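# Put the orange into the foam net sleeve

## Task

Place the orange so it ends up inside the foam net sleeve, without pulling on the net hard enough to rip it.

## Robot and tools

Robot: two arms, left_arm and right_arm, each with a two-finger gripper and a wrist camera. left_arm sits on the +y side of the scene (arm names do not match image sides). Bases in the scene frame: left_arm at (+0.027, +0.326, 0) m, right_arm at (+0.033, -0.246, 0) m, both turned slightly about z. The scene frame has its origin at table height midway between the arms, +x out over the table, +z up. A camera stand is fixed behind the arms. Loose objects may occasionally get a brief shove from outside.

Frames: each arm reports end_effector_position (metres) and end_effector_quat_wxyz in its own base frame. That position is the point between the finger pads, roughly 1 cm short of the fingertips. Fingers point along the gripper's +z and open and close along its y. Motion offsets are expressed along the axes of that arm's current Hand target, not the base or scene axes. Reported poses can be off by a few centimetres, more at long reach.

Row layout (shared by execute_actions and move): one row is 14 numbers, first seven for left_arm then seven for right_arm, each group ordered dx, dy, dz, rx, ry, rz, opening. dx..dz and rx..rz are offsets from the arm's Hand target, scaled so 1.0 equals 0.6 m for translation or 180 degrees for rotation; rx, ry, rz form one rotation vector. Values stay within -1 to 1. Opening is absolute, not an offset: +1 fully open (0.094 m), -1 closed. Six zeros for an arm means no new pose request; its opening is still a command, so resend the present value to keep the gripper as it is (a 0 would half-close it).

execute_actions(actions, cameras): actions is a list of actions; each action is a list of up to 15 rows, one per 1/30 s step, and a short list repeats its final row to step 15. Every row in an action counts from the Hand target at that action's start, and each new action starts from the then-current Hand target, so the same offset sent twice moves twice. Images return only when actions is empty or cameras names them. cameras: list of names (cam_high, cam_low, cam_left_wrist, cam_right_wrist), ["all"], or []; an unknown name voids the call.

move(target, speed, blend, opening_speed, grip_force, blocking, cameras): drives each gripper in a straight line toward a goal given as offsets from its Hand target. target is one 14-number row or a list of up to 15 rows; every row in the list is measured from the same starting Hand targets. speed is path top speed in m/s, 0.002 to 2.9 (default 0.25); rotation tops out at twice that in rad/s; one value or one per target. blend (m) rounds corners between listed targets; 0 stops at each. opening_speed (per second on the -1..+1 scale, at least 0.2) ramps finger motion; use it to close gently on soft things like the net or fruit. grip_force sets the per-pad force cap in newtons, 10 to 50, one value or one per arm; it persists, and below full force the fingers close slowly. blocking=false returns after about 0.5 s while the move continues. The whole move caps at 10 s. Paths ignore obstacles and the other arm; avoid routing near an arm's own base, which can whip the elbow around. Faster moves overshoot the path and hit harder, and a target set well past a contact pushes harder.

wait(seconds, cameras): lets time pass (0 to 3600 s) without new commands; returns early if a running move finishes. stop(cameras): brakes a running move; braking needs some distance. zoom_image(camera, region): enlarges [x0, y0, x1, y1] pixels of that camera's newest image, at most 504 by 504. read_manual(section): licence texts only. finished_scene(scene): closes the current scene, giving its number; irreversible, so only call it once the orange sits inside the sleeve and stays there with the robot not touching it.

Results: each arm's state, including Hand target (the pose later offsets count from, after the controller limits rotation to 40 degrees from the measured orientation), end-effector pose, Joint positions (last value is finger opening in metres), joint velocities (may be summarised as within noise), Joint torques, grip_measured (opening on the command scale, reading slightly wide when empty and a bit narrow on a squeezed object), Tool commands, and motor temperatures. move adds a move: line with an ending such as done (within 10 mm and 2 degrees), off_target, moving, held or fault, plus limits (paced means the sent pose was clipped, held means steps were withheld). Done does not mean no contact.

Behaviour: joint play, friction and weight can leave the gripper short, low or tilted, and small commands may go sideways or not happen; check pose after each move and correct tilt. If the gripper rests short, send the remaining gap as an offset. An arm blocked by something keeps pressing until commanded back past it. To release, command an opening well above grip_measured.

Avoid: dropping the orange or letting it roll off the table (fatal), releasing it while moving, fast collisions, hard pushes on fixed or heavy objects, tugging the net sleeve hard, and any contact or clamping between the two arms. Motors heat when holding loads, staying outstretched or pushing against unreachable poses; MOTOR HOT appears at 75 °C, 90 °C folds that arm out of use, 100 °C drops it.

Each tool is called as name(argument=value, ...), one argument or row to a line, values as JSON.

## Session

execute_actions(
  actions=[],
  cameras=["all"],
)

zoom_image(
  camera="cam_low",
  region=[250, 250, 380, 380],
)

zoom_image(
  camera="cam_high",
  region=[260, 230, 360, 330],
)

Scene clock: 0.00 s.
left_arm: end_effector_position=(+0.3723, -0.3107, +0.3082) grip_measured=-0.989 end_effector_quat_wxyz=(+0.712, +0.636, +0.294, -0.050) | right_arm: end_effector_position=(+0.3482, +0.1509, +0.3052) grip_measured=-0.984 end_effector_quat_wxyz=(+0.308, -0.108, +0.698, +0.637)
Joint positions: left_arm=[-0.445 1.605 1.066 0.564 0.763 1.051 0.001] | right_arm=[-0.052 1.425 0.9 0.535 -1.325 0.977 0.001]
Joint velocities: within noise
Joint torques (N m): no reading
Motor temperatures (°C): left_arm=[25 33 38 32 28 28 29] | right_arm=[27 33 32 30 28 26 25]
Heat: left arm: 38 °C; right arm: 33 °C.
Hand target: left_arm +0.3727, -0.3069, +0.3264; +0.724, +0.629, +0.281, -0.037 | right_arm +0.3484, +0.1487, +0.3128; +0.318, -0.113, +0.695, +0.635
Tool commands: left_gripper/opening=-1.0 right_gripper/opening=-1.0

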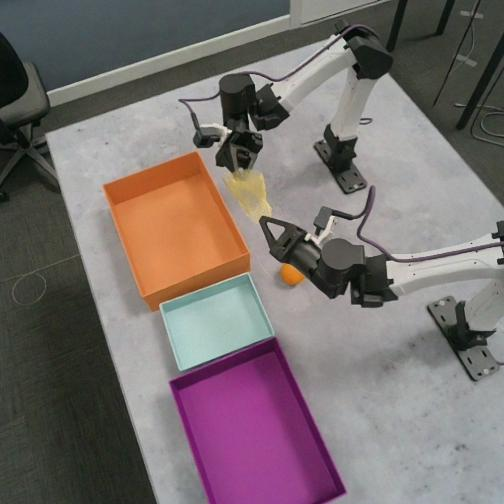

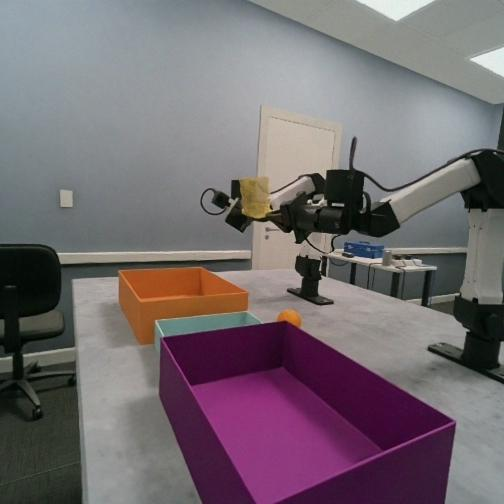

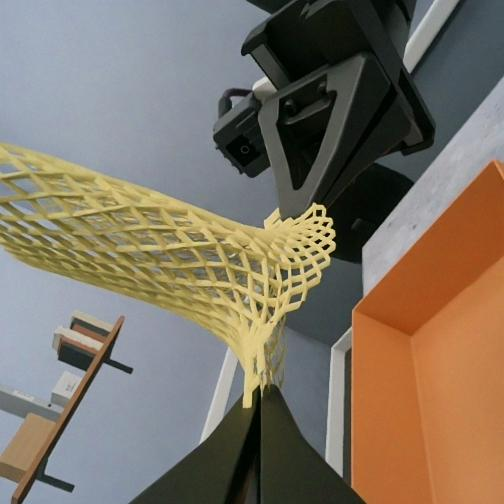

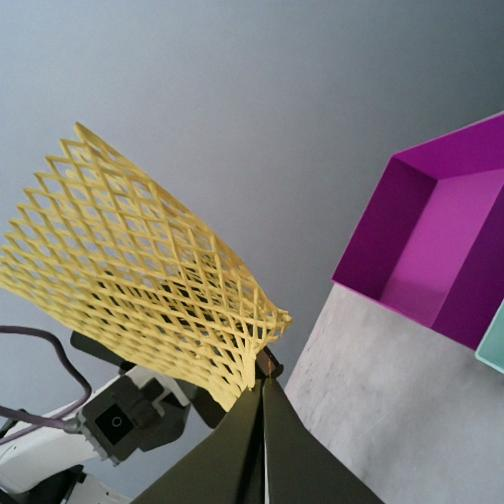

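Scaled by 3.877 from the camera's image (finer frame: 720x720).

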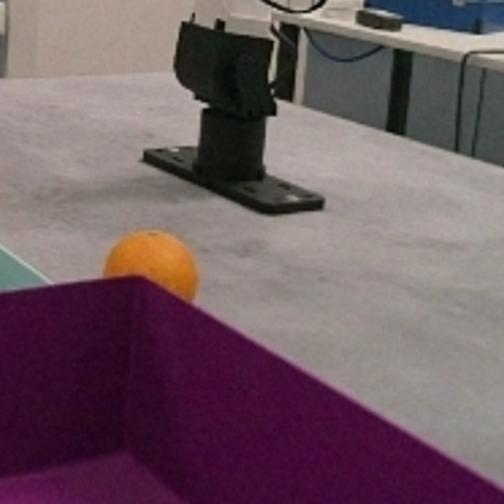

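Scaled by 5.040 from the camera's image (finer frame: 720x720).

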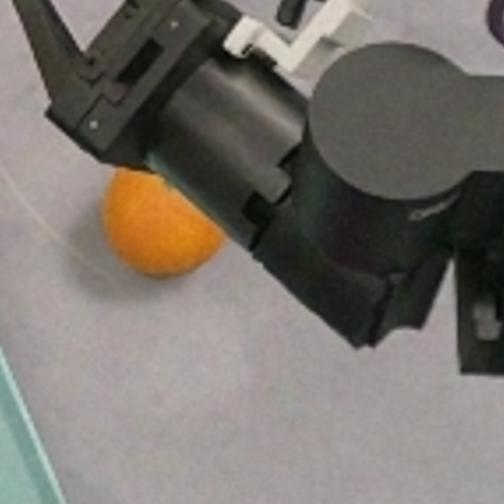

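zoom_image(
  camera="cam_high",
  region=[200, 130, 300, 230],
)

zoom_image(
  camera="cam_high",
  region=[300, 120, 400, 220],
)

zoom_image(
  camera="cam_high",
  region=[404, 270, 504, 400],
)

zoom_image(
  camera="cam_low",
  region=[190, 150, 350, 260],
)

Scaled by 5.040 from the camera's image (finer frame: 720x720).

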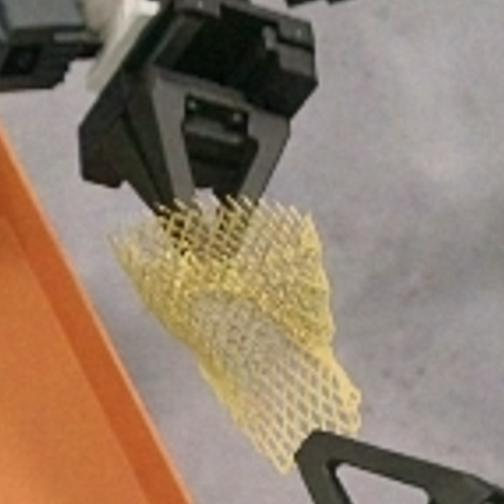

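Scaled by 5.040 from the camera's image (finer frame: 720x720).

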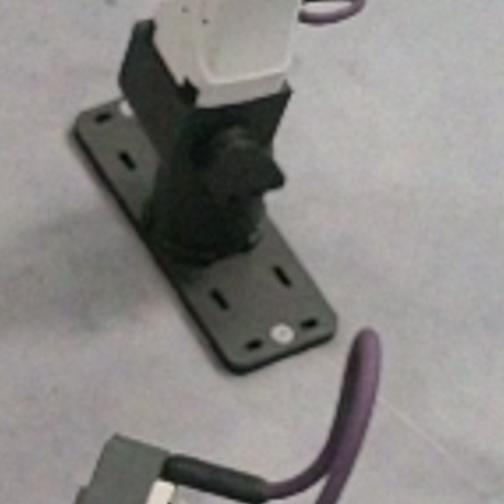

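Scaled by 3.877 from the camera's image (finer frame: 720x720).

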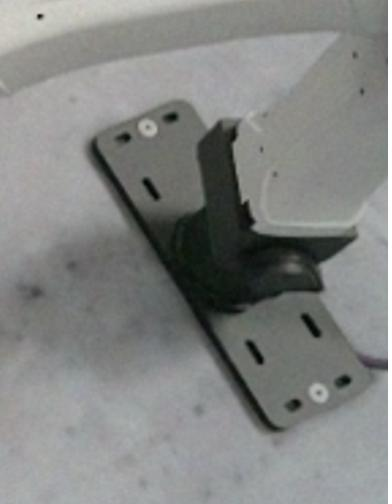

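Scaled by 3.150 from the camera's image (finer frame: 720x720).

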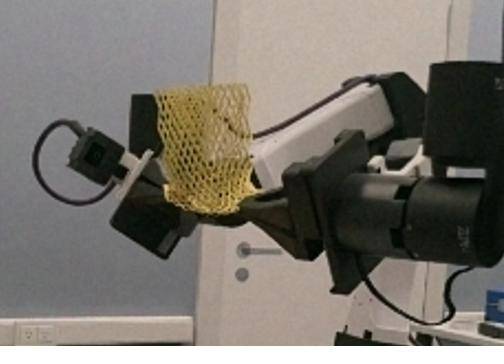

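zoom_image(
  camera="cam_left_wrist",
  region=[200, 160, 400, 420],
)

zoom_image(
  camera="cam_right_wrist",
  region=[180, 260, 380, 460],
)

Scaled by 1.938 from the camera's image (finer frame: 720x720).

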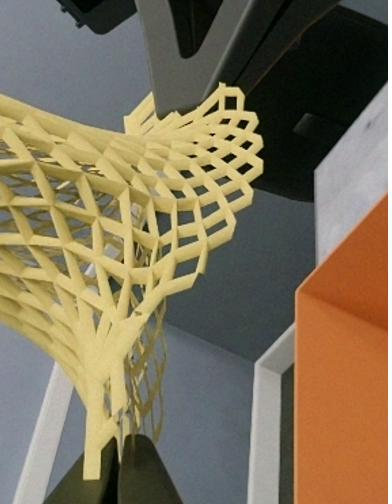

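Scaled by 2.520 from the camera's image (finer frame: 720x720).

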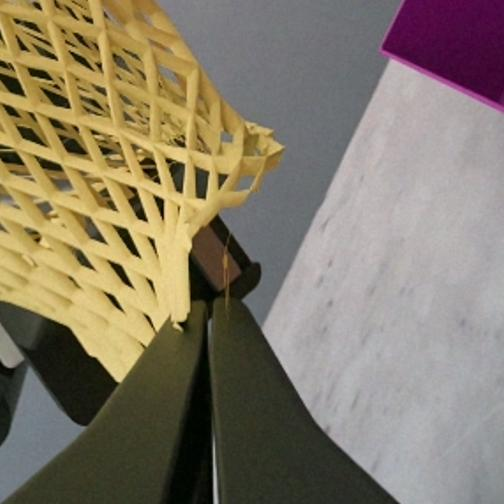

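move(
  target=[0.0455, -0.30425, -0.1678, 0.198, 0.1009, 0, -1, 0.30585, -0.12937, 0.0648, 0.1757, 0.1270, 0, -1],
  speed=0.1,
  cameras=["all"],
)

Scene clock: 57.77 s.
left_arm: end_effector_position=(+0.2888, -0.2491, +0.1453) grip_measured=-0.989 end_effector_quat_wxyz=(+0.452, +0.813, +0.365, -0.034) | right_arm: end_effector_position=(+0.2669, +0.2252, +0.1483) grip_measured=-0.984 end_effector_quat_wxyz=(+0.201, -0.158, +0.878, +0.404)
Joint positions: left_arm=[-0.451 1.398 0.864 -0.26 0.6 1.596 0.001] | right_arm=[0.379 1.313 0.83 -0.39 -0.687 0.283 0.001]
Joint torques (N m): left_arm=[-0.36 -6.16 6.09 0.85 0 0.17] | right_arm=[0.57 -5.79 4.6 0.99 0.1 0.1]
Motor temperatures (°C): left_arm=[25 40 44 36 28 27 29] | right_arm=[27 35 35 34 28 26 26]
Heat: left arm: 44 °C; right arm: 35 °C.
Hand target: left_arm +0.2850, -0.2426, +0.1463; +0.445, +0.817, +0.365, -0.023 | right_arm +0.2619, +0.2181, +0.1427; +0.194, -0.144, +0.889, +0.388
Off the commanded pose: left_arm 0.008 m, 2 deg | right_arm 0.010 m, 3 deg.
move: off_target (right_arm)

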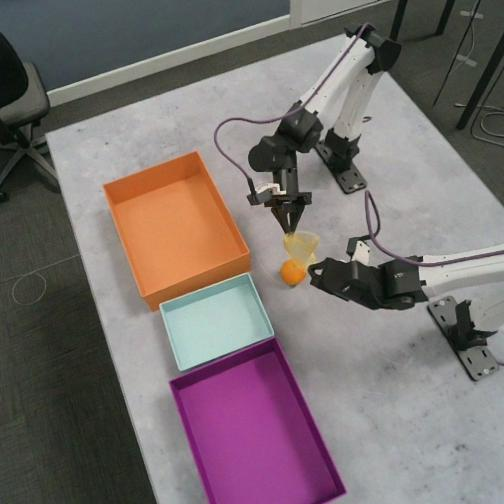

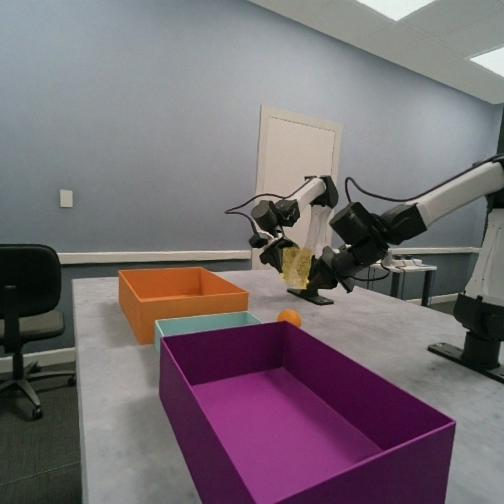

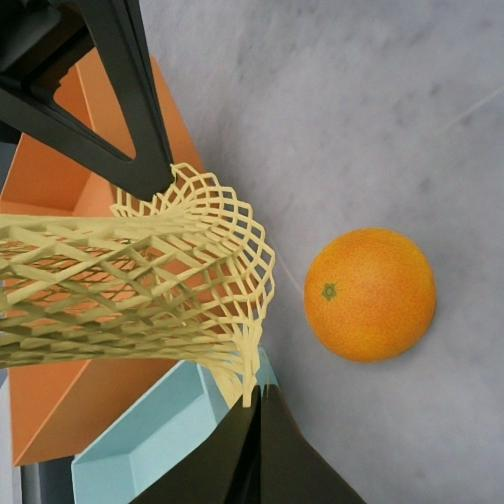

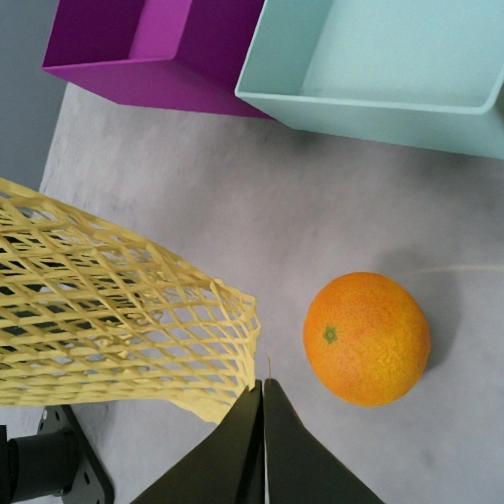

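move(
  target=[0.04003, -0.0568, 0.06915, 0, 0, 0, -1, 0.0342, -0.07552, 0.0583, 0, 0, 0, -1],
  speed=0.08,
  cameras=["all"],
)

Scene clock: 107.90 s.
left_arm: end_effector_position=(+0.2888, -0.2506, +0.0913) grip_measured=-0.989 end_effector_quat_wxyz=(+0.445, +0.816, +0.367, -0.040) | right_arm: end_effector_position=(+0.2632, +0.2178, +0.0881) grip_measured=-0.984 end_effector_quat_wxyz=(+0.183, -0.150, +0.888, +0.395)
Joint positions: left_arm=[-0.456 1.504 0.735 -0.046 0.598 1.597 0.001] | right_arm=[0.362 1.405 0.676 -0.204 -0.687 0.264 0.001]
Joint torques (N m): left_arm=[-0.28 -3.84 5.42 1.34 0 0.11] | right_arm=[-1.24 -3.34 4.15 1.63 -0.12 -0.01]
Heat: left arm: 45 °C; right arm: 36 °C.
Hand target: left_arm +0.2936, -0.2481, +0.0884; +0.445, +0.817, +0.365, -0.022 | right_arm +0.2704, +0.2122, +0.0828; +0.194, -0.144, +0.889, +0.388
Off the commanded pose: left_arm 0.006 m, 2 deg | right_arm 0.011 m, 2 deg.
move: off_target (right_arm)

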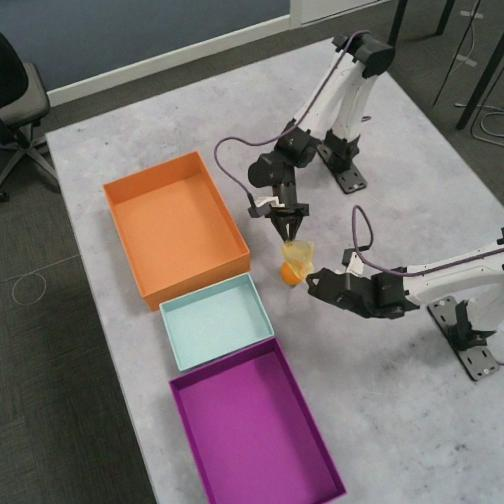

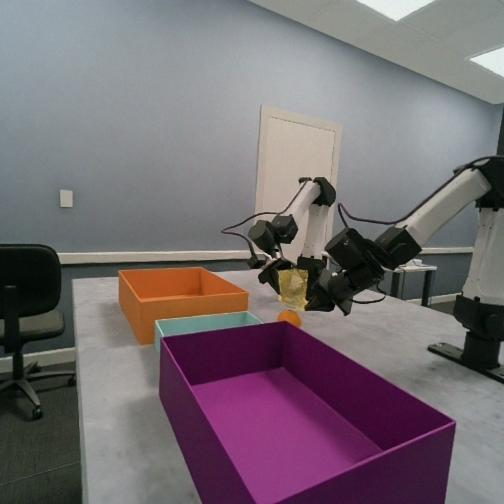

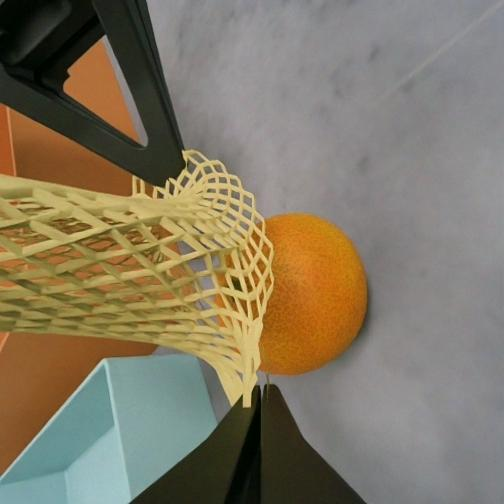

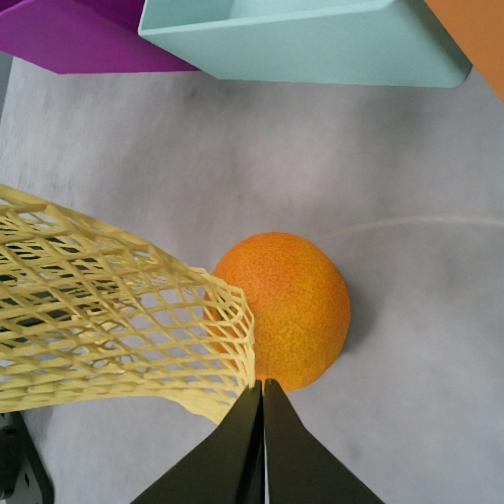

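move(
  target=[0.02143, -0.00152, 0.02397, 0, 0, 0, -1, -0.00903, -0.01753, 0.02085, 0, 0, 0, -1],
  speed=0.06,
  cameras=["all"],
)

zoom_image(
  camera="cam_low",
  region=[245, 250, 335, 340],
)

zoom_image(
  camera="cam_high",
  region=[255, 220, 335, 300],
)

NO LINK: the link to the robot was lost, through no command of yours. Nothing of this call was sent. You have no control until a result says that control is back. Your reply's later calls are not run. To wait, call execute_actions with no actions. The wait itself costs no score and uses none of the scene's actions.

NO LINK: the link to the robot is lost, so no picture can be shown. You have no control until a result says that control is back. To wait, call execute_actions with no actions.

NO LINK: the link to the robot is lost, so no picture can be shown. You have no control until a result says that control is back. To wait, call execute_actions with no actions.

execute_actions(
  actions=[],
  cameras=["all"],
)

Scene clock: 164.17 s.
left_arm: end_effector_position=(+0.2888, -0.2506, +0.0913) grip_measured=-0.989 end_effector_quat_wxyz=(+0.445, +0.816, +0.367, -0.040) | right_arm: end_effector_position=(+0.2633, +0.2179, +0.0882) grip_measured=-0.984 end_effector_quat_wxyz=(+0.183, -0.150, +0.888, +0.395)
Joint positions: left_arm=[-0.456 1.504 0.735 -0.045 0.598 1.597 0.001] | right_arm=[0.362 1.405 0.676 -0.204 -0.687 0.264 0.001]
Joint velocities: within noise
Joint torques (N m): left_arm=[-0.13 -4.63 6.78 1.1 0.28 -0.01] | right_arm=[-0.08 -4.63 5.38 1.34 -0.25 0.02]
Motor temperatures (°C): left_arm=[25 39 45 36 28 27 29] | right_arm=[27 35 36 35 28 26 26]
Heat: left arm: 45 °C; right arm: 36 °C.
Hand target: left_arm +0.2913, -0.2502, +0.0955; +0.449, +0.814, +0.366, -0.035 | right_arm +0.2659, +0.2172, +0.0920; +0.189, -0.149, +0.886, +0.396
Tool commands: left_gripper/opening=-1.0 right_gripper/opening=-1.0
CONTROL IS BACK. The link is back. The arms hold where they stopped. Where a move or wait says "fault", it means the lost link, not a fault of the arm. Commands run again from your next reply on.

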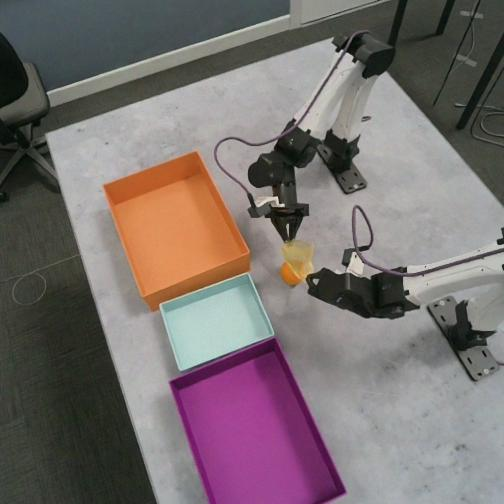

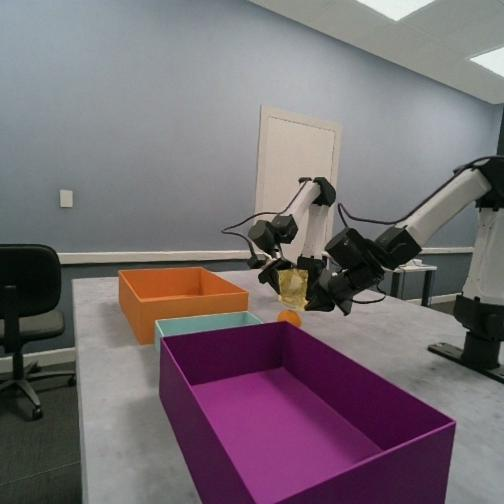

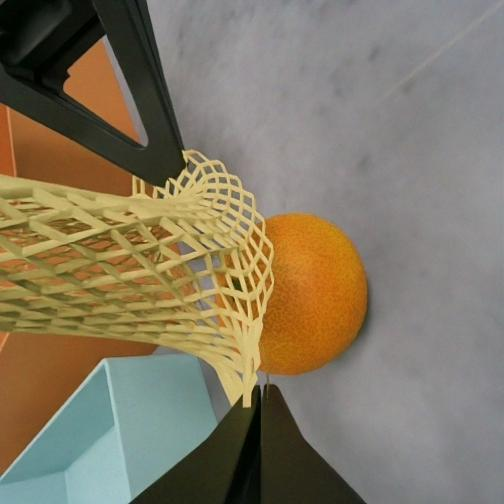

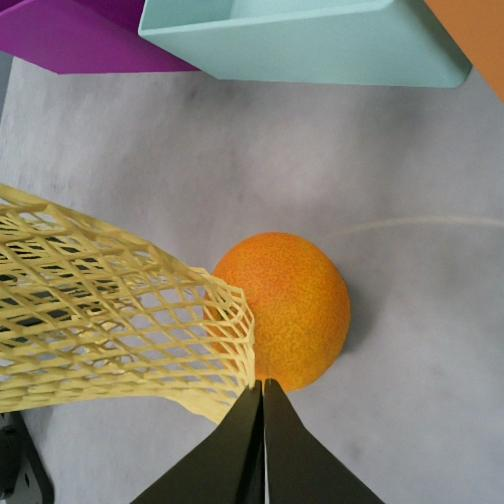

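move(
  target=[0.03132, -0.00832, 0.02892, 0, 0, 0, -1, -0.00792, -0.03632, 0.02515, 0, 0, 0, -1],
  speed=0.06,
  cameras=["all"],
)

zoom_image(
  camera="cam_low",
  region=[245, 250, 335, 340],
)

zoom_image(
  camera="cam_high",
  region=[255, 220, 335, 300],
)

Scene clock: 182.47 s.
left_arm: end_effector_position=(+0.2962, -0.2523, +0.0687) grip_measured=-0.989 end_effector_quat_wxyz=(+0.438, +0.816, +0.373, -0.050) | right_arm: end_effector_position=(+0.2715, +0.2171, +0.0678) grip_measured=-0.984 end_effector_quat_wxyz=(+0.172, -0.149, +0.890, +0.395)
Joint positions: left_arm=[-0.446 1.597 0.735 0.019 0.61 1.598 0.001] | right_arm=[0.345 1.498 0.676 -0.146 -0.702 0.24 0.001]
Joint torques (N m): left_arm=[0.72 -4.19 7.08 1.31 0.31 0.14] | right_arm=[-1.48 -3.74 5.67 1.56 -0.27 -0.05]
Heat: left arm: 45 °C; right arm: 36 °C.
Hand target: left_arm +0.3065, -0.2511, +0.0744; +0.449, +0.814, +0.366, -0.035 | right_arm +0.2824, +0.2152, +0.0708; +0.189, -0.149, +0.886, +0.396
Off the commanded pose: left_arm 0.012 m, 2 deg | right_arm 0.011 m, 2 deg.
CONTROL IS BACK, as an earlier result said. Commands run again.
move: off_target (left_arm, right_arm)

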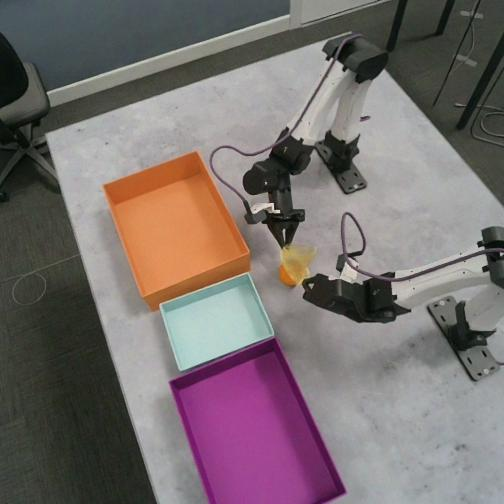

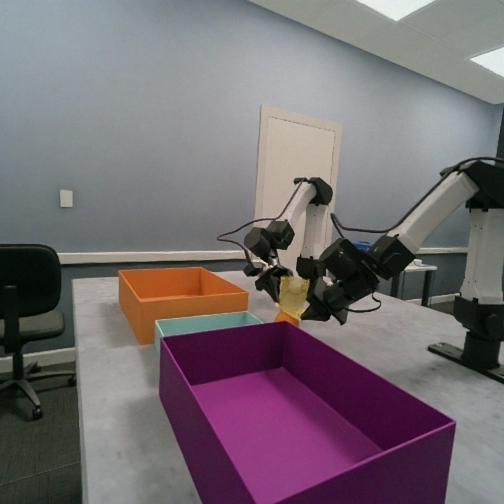

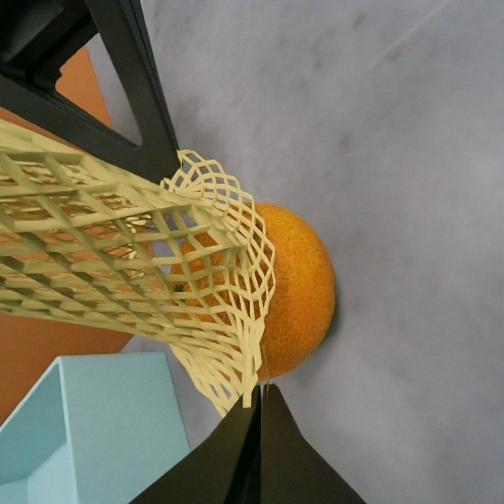

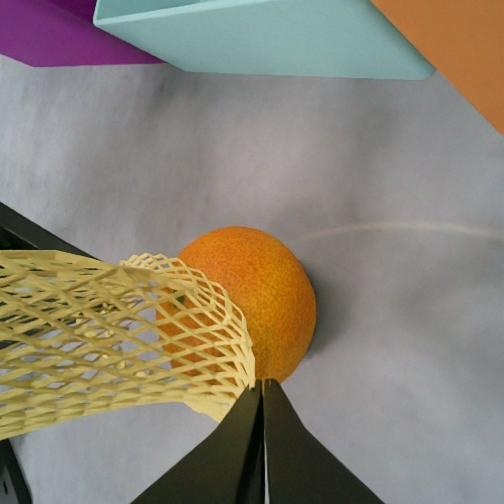

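Scaled by 5.600 from the camera's image (finer frame: 720x720).

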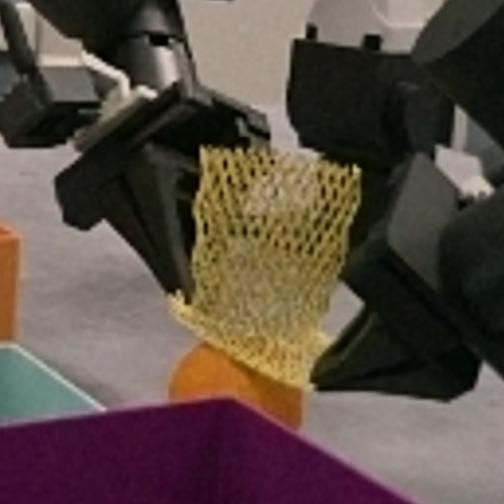

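Scaled by 6.300 from the camera's image (finer frame: 720x720).

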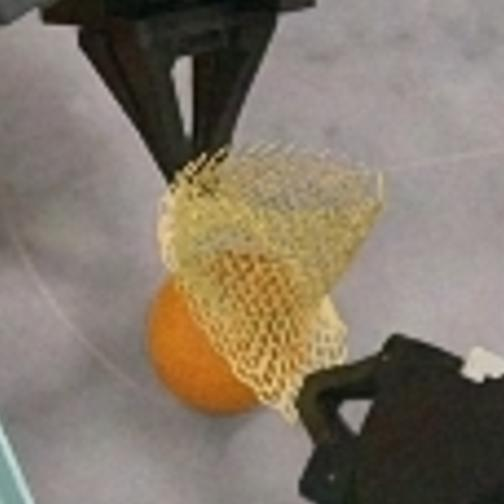

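move(
  target=[0.01022, 0.01495, 0.00552, 0, 0, 0, -1, -0.01848, -0.00115, 0.00698, 0, 0, 0, -1],
  speed=0.05,
  cameras=["all"],
)

zoom_image(
  camera="cam_low",
  region=[245, 250, 335, 340],
)

zoom_image(
  camera="cam_high",
  region=[255, 220, 335, 300],
)

Scene clock: 226.47 s.
left_arm: end_effector_position=(+0.3027, -0.2520, +0.0646) grip_measured=-0.989 end_effector_quat_wxyz=(+0.435, +0.816, +0.376, -0.053) | right_arm: end_effector_position=(+0.2769, +0.2194, +0.0643) grip_measured=-0.984 end_effector_quat_wxyz=(+0.166, -0.148, +0.891, +0.395)
Joint positions: left_arm=[-0.436 1.631 0.756 0.02 0.617 1.606 0.001] | right_arm=[0.345 1.537 0.701 -0.144 -0.705 0.24 0.001]
Joint torques (N m): left_arm=[0.62 -4.36 9.07 1.11 0.3 0.15] | right_arm=[-1.31 -3.67 7.23 1.47 -0.25 -0.05]
Heat: left arm: 46 °C; right arm: 37 °C.
Hand target: left_arm +0.3175, -0.2531, +0.0764; +0.449, +0.814, +0.366, -0.035 | right_arm +0.2934, +0.2192, +0.0728; +0.189, -0.149, +0.886, +0.396
Off the commanded pose: left_arm 0.019 m, 3 deg | right_arm 0.019 m, 3 deg.
move: off_target (left_arm, right_arm)

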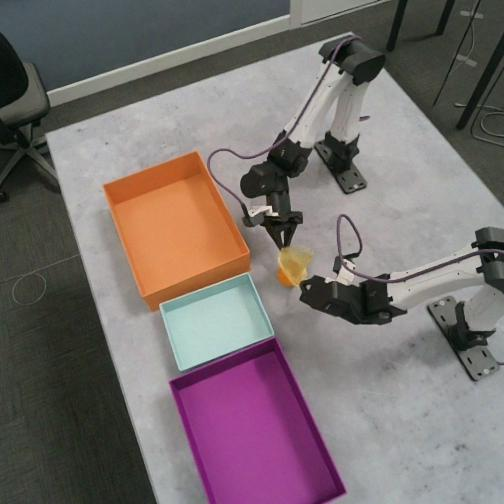

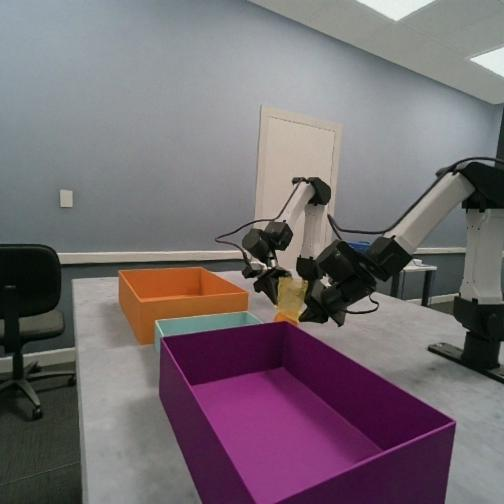

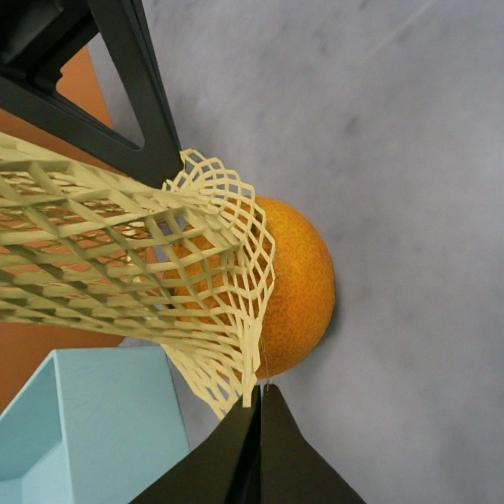

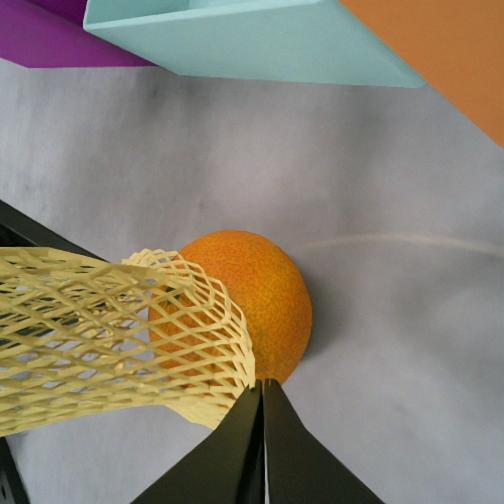

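Scaled by 5.600 from the camera's image (finer frame: 720x720).

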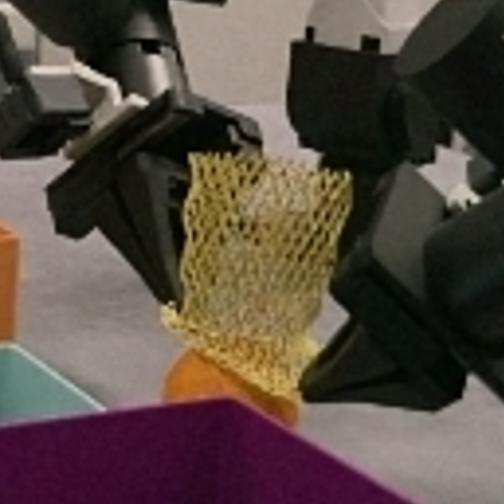

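Scaled by 6.300 from the camera's image (finer frame: 720x720).

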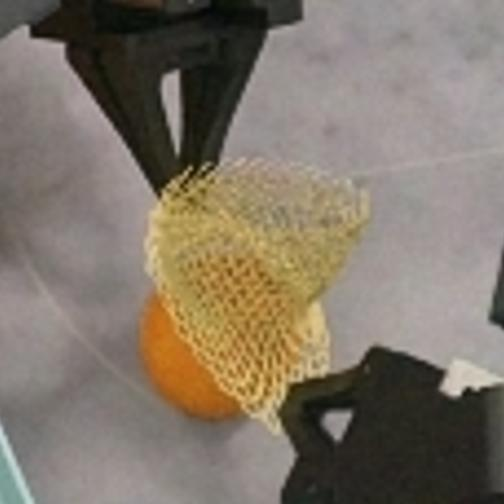

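move(
  target=[0.01563, -0.0384, 0.0283, 0, 0, 0, -1, 0.02707, -0.0302, 0.02963, 0, 0, 0, -1],
  speed=0.05,
  cameras=["all"],
)

zoom_image(
  camera="cam_low",
  region=[245, 250, 335, 340],
)

zoom_image(
  camera="cam_high",
  region=[255, 220, 335, 300],
)

Scene clock: 283.37 s.
left_arm: end_effector_position=(+0.3123, -0.2568, +0.0509) grip_measured=-0.989 end_effector_quat_wxyz=(+0.449, +0.814, +0.367, -0.042) | right_arm: end_effector_position=(+0.2875, +0.2235, +0.0494) grip_measured=-0.984 end_effector_quat_wxyz=(+0.185, -0.154, +0.885, +0.399)
Joint positions: left_arm=[-0.436 1.703 0.739 0.146 0.619 1.606 0.001] | right_arm=[0.345 1.61 0.675 -0.002 -0.707 0.24 0.001]
Joint torques (N m): left_arm=[0.27 -4.45 4.66 1.28 0.24 0.11] | right_arm=[-0.84 -4.05 3.55 1.59 -0.21 0.03]
Motor temperatures (°C): left_arm=[25 39 51 38 28 27 29] | right_arm=[27 34 38 35 28 26 27]
Heat: left arm: 51 °C; right arm: 38 °C.
Hand target: left_arm +0.3145, -0.2531, +0.0465; +0.449, +0.814, +0.366, -0.035 | right_arm +0.2904, +0.2192, +0.0428; +0.189, -0.150, +0.886, +0.396
Off the commanded pose: left_arm 0.006 m, 1 deg | right_arm 0.008 m, 1 deg.
move: done

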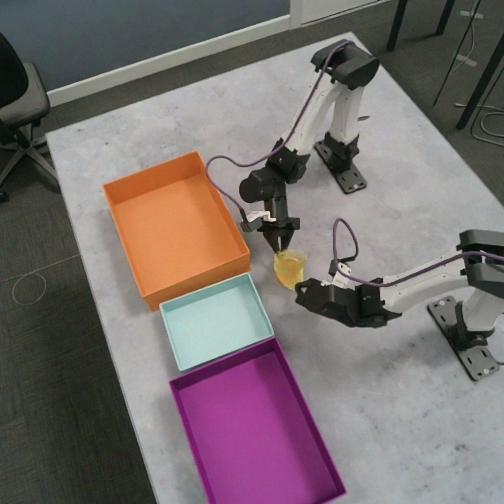

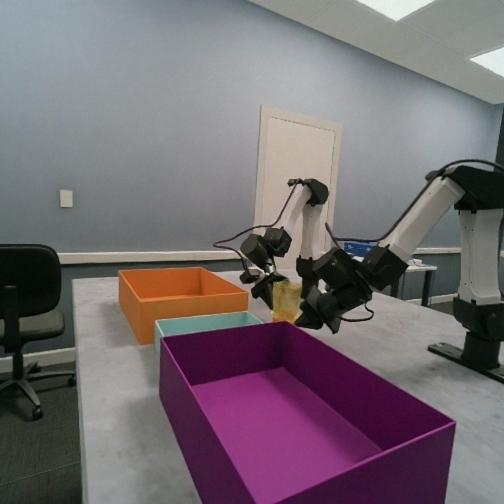

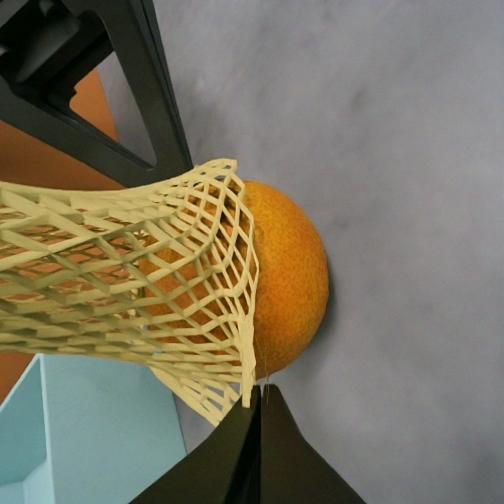

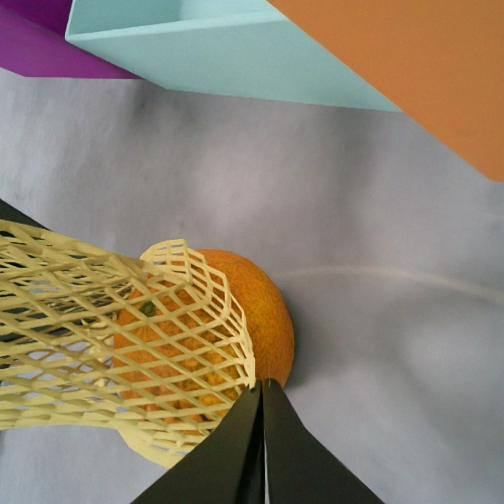

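Scaled by 5.600 from the camera's image (finer frame: 720x720).

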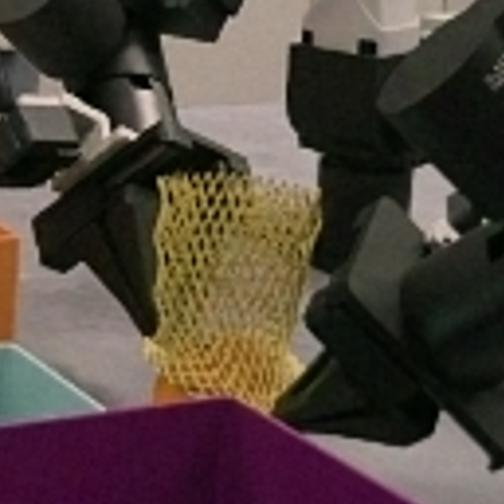

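Scaled by 6.300 from the camera's image (finer frame: 720x720).

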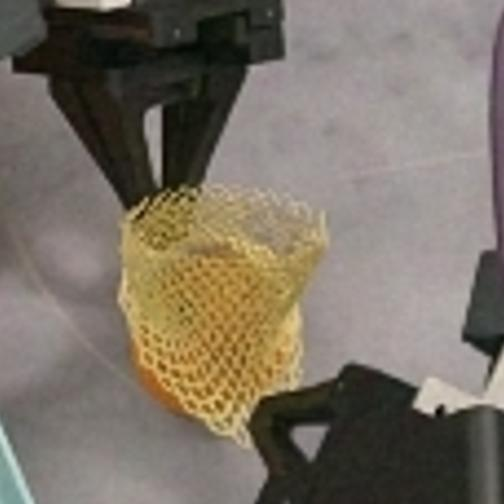

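move(
  target=[0.00433, -0.03083, 0.0166, 0, 0, 0, -1, 0.02467, -0.0156, 0.01692, 0, 0, 0, -1],
  speed=0.05,
  cameras=["all"],
)

zoom_image(
  camera="cam_low",
  region=[245, 260, 325, 340],
)

zoom_image(
  camera="cam_high",
  region=[255, 220, 335, 300],
)

Scene clock: 317.57 s.
left_arm: end_effector_position=(+0.3092, -0.2555, +0.0337) grip_measured=-0.989 end_effector_quat_wxyz=(+0.455, +0.812, +0.363, -0.037) | right_arm: end_effector_position=(+0.2838, +0.2228, +0.0330) grip_measured=-0.984 end_effector_quat_wxyz=(+0.192, -0.158, +0.881, +0.402)
Joint positions: left_arm=[-0.436 1.747 0.683 0.266 0.62 1.606 0.001] | right_arm=[0.345 1.65 0.615 0.117 -0.711 0.24 0.001]
Joint torques (N m): left_arm=[-0.59 -4.3 4.16 1.2 0.15 0.03] | right_arm=[0.01 -3.7 3.15 1.51 -0.09 0.06]
Motor temperatures (°C): left_arm=[25 39 46 40 28 27 29] | right_arm=[27 34 35 37 28 26 27]
Heat: left arm: 46 °C; right arm: 37 °C.
Hand target: left_arm +0.3074, -0.2531, +0.0265; +0.449, +0.814, +0.366, -0.035 | right_arm +0.2834, +0.2192, +0.0238; +0.189, -0.150, +0.886, +0.396
Off the commanded pose: left_arm 0.008 m, 1 deg | right_arm 0.010 m, 1 deg.
move: done

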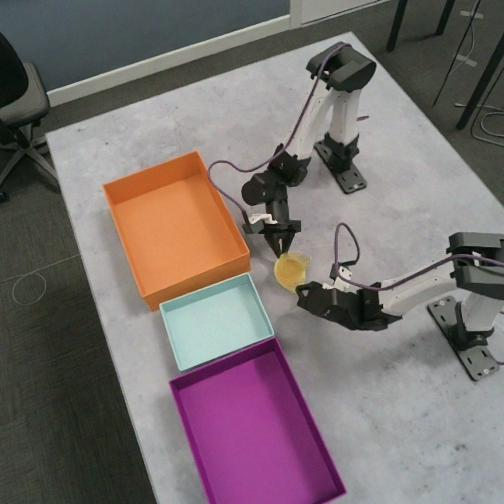

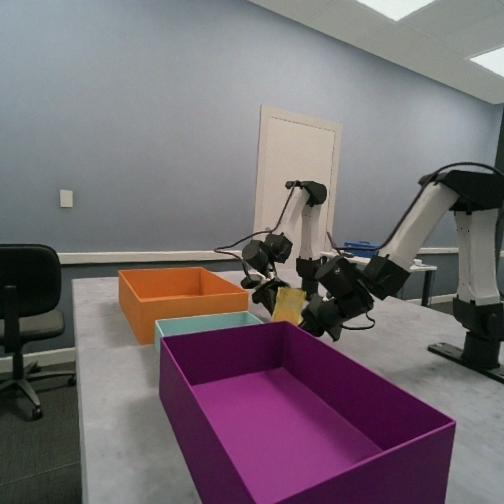

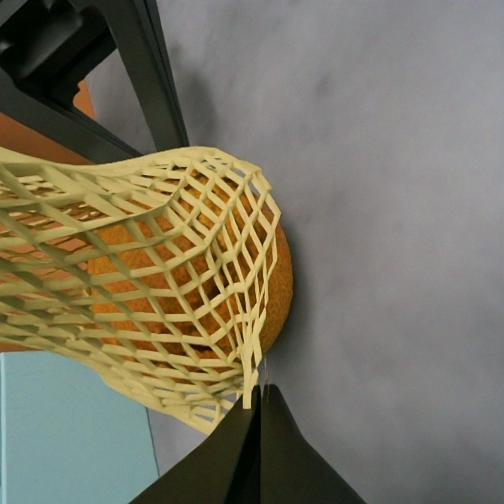

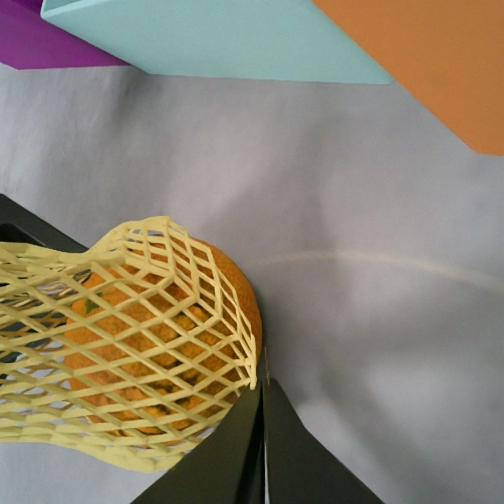

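Scaled by 6.300 from the camera's image (finer frame: 720x720).

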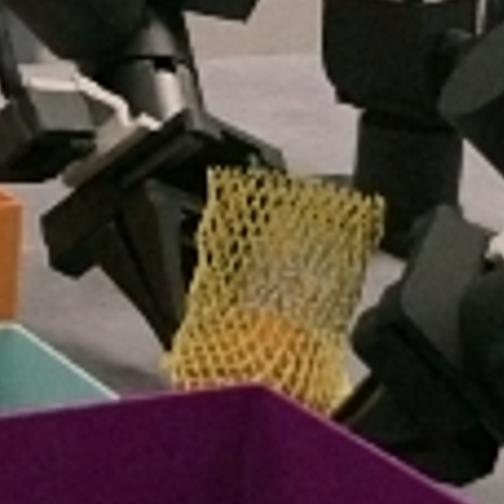

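Scaled by 6.300 from the camera's image (finer frame: 720x720).

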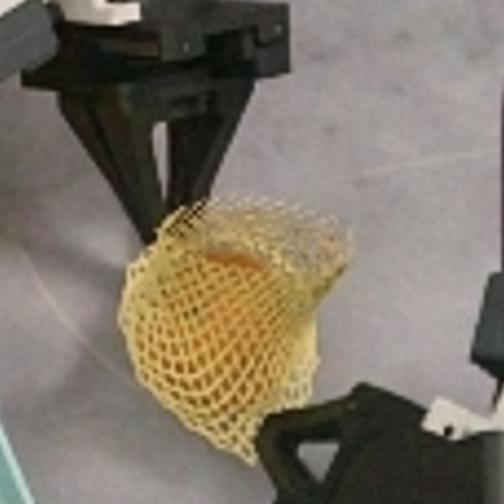

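move(
  target=[0.01028, -0.01881, 0.01582, 0.0585, 0.0320, 0, -1, 0.01208, -0.01721, 0.01638, 0.0545, 0.0383, 0, -1],
  speed=0.05,
  cameras=["all"],
)

zoom_image(
  camera="cam_low",
  region=[245, 260, 325, 340],
)

zoom_image(
  camera="cam_high",
  region=[255, 220, 335, 300],
)

Scene clock: 338.27 s.
left_arm: end_effector_position=(+0.3048, -0.2574, +0.0161) grip_measured=-0.989 end_effector_quat_wxyz=(+0.375, +0.846, +0.378, -0.032) | right_arm: end_effector_position=(+0.2836, +0.2258, +0.0186) grip_measured=-0.984 end_effector_quat_wxyz=(+0.166, -0.164, +0.912, +0.336)
Joint positions: left_arm=[-0.494 1.772 0.785 0.038 0.491 1.647 0.001] | right_arm=[0.413 1.675 0.698 -0.04 -0.564 0.222 0.001]
Joint torques (N m): left_arm=[-0.43 -4.46 7.61 0.53 -0.09 0.15] | right_arm=[0.5 -3.92 6.23 0.65 0.21 -0.01]
Heat: left arm: 44 °C; right arm: 36 °C.
Hand target: left_arm +0.3074, -0.2531, +0.0105; +0.353, +0.853, +0.383, -0.028 | right_arm +0.2834, +0.2192, +0.0078; +0.147, -0.156, +0.926, +0.309
Off the commanded pose: left_arm 0.008 m, 3 deg | right_arm 0.013 m, 4 deg.
move: off_target (left_arm, right_arm)

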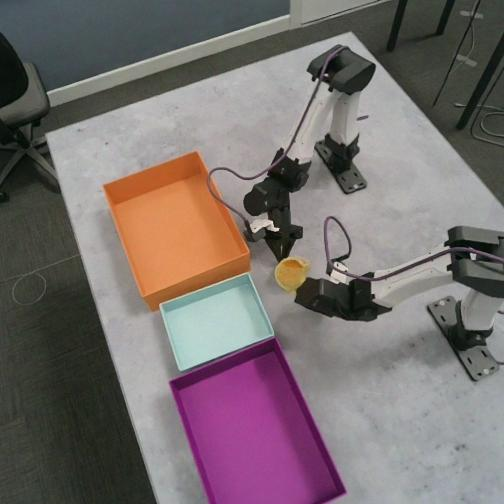

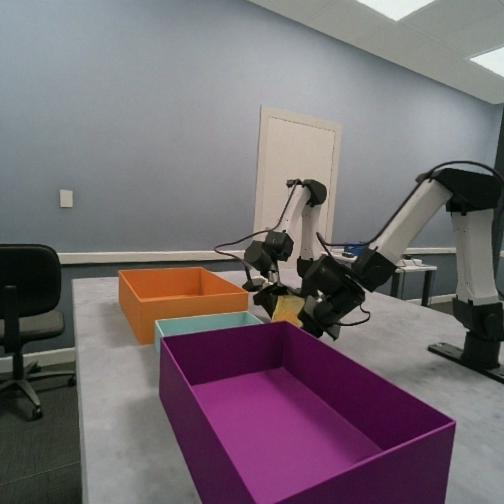

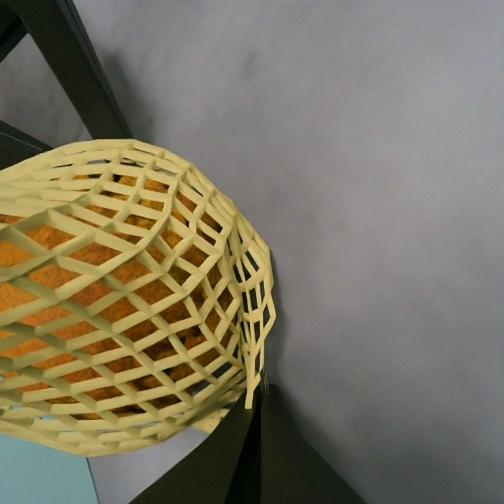

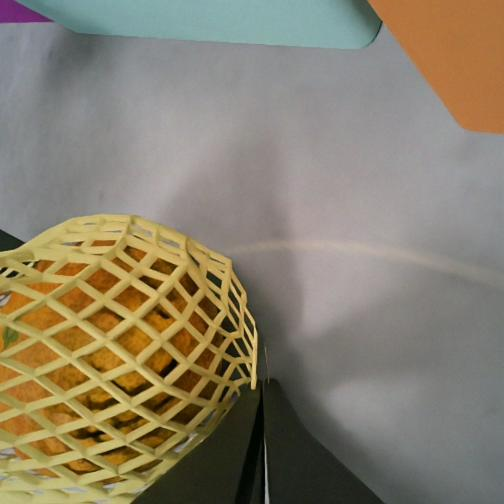

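Scaled by 6.300 from the camera's image (finer frame: 720x720).

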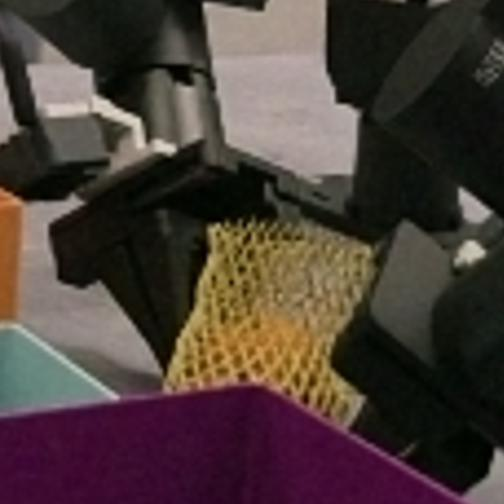

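Scaled by 6.300 from the camera's image (finer frame: 720x720).

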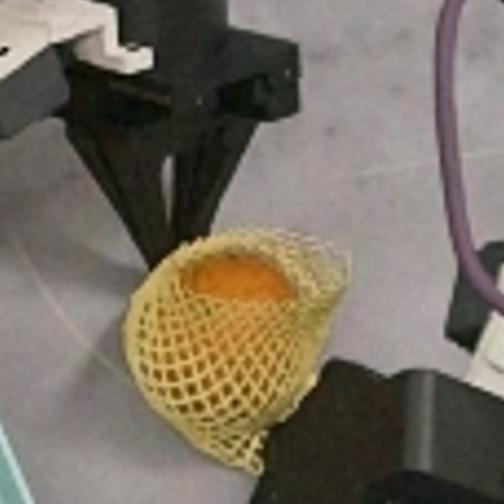

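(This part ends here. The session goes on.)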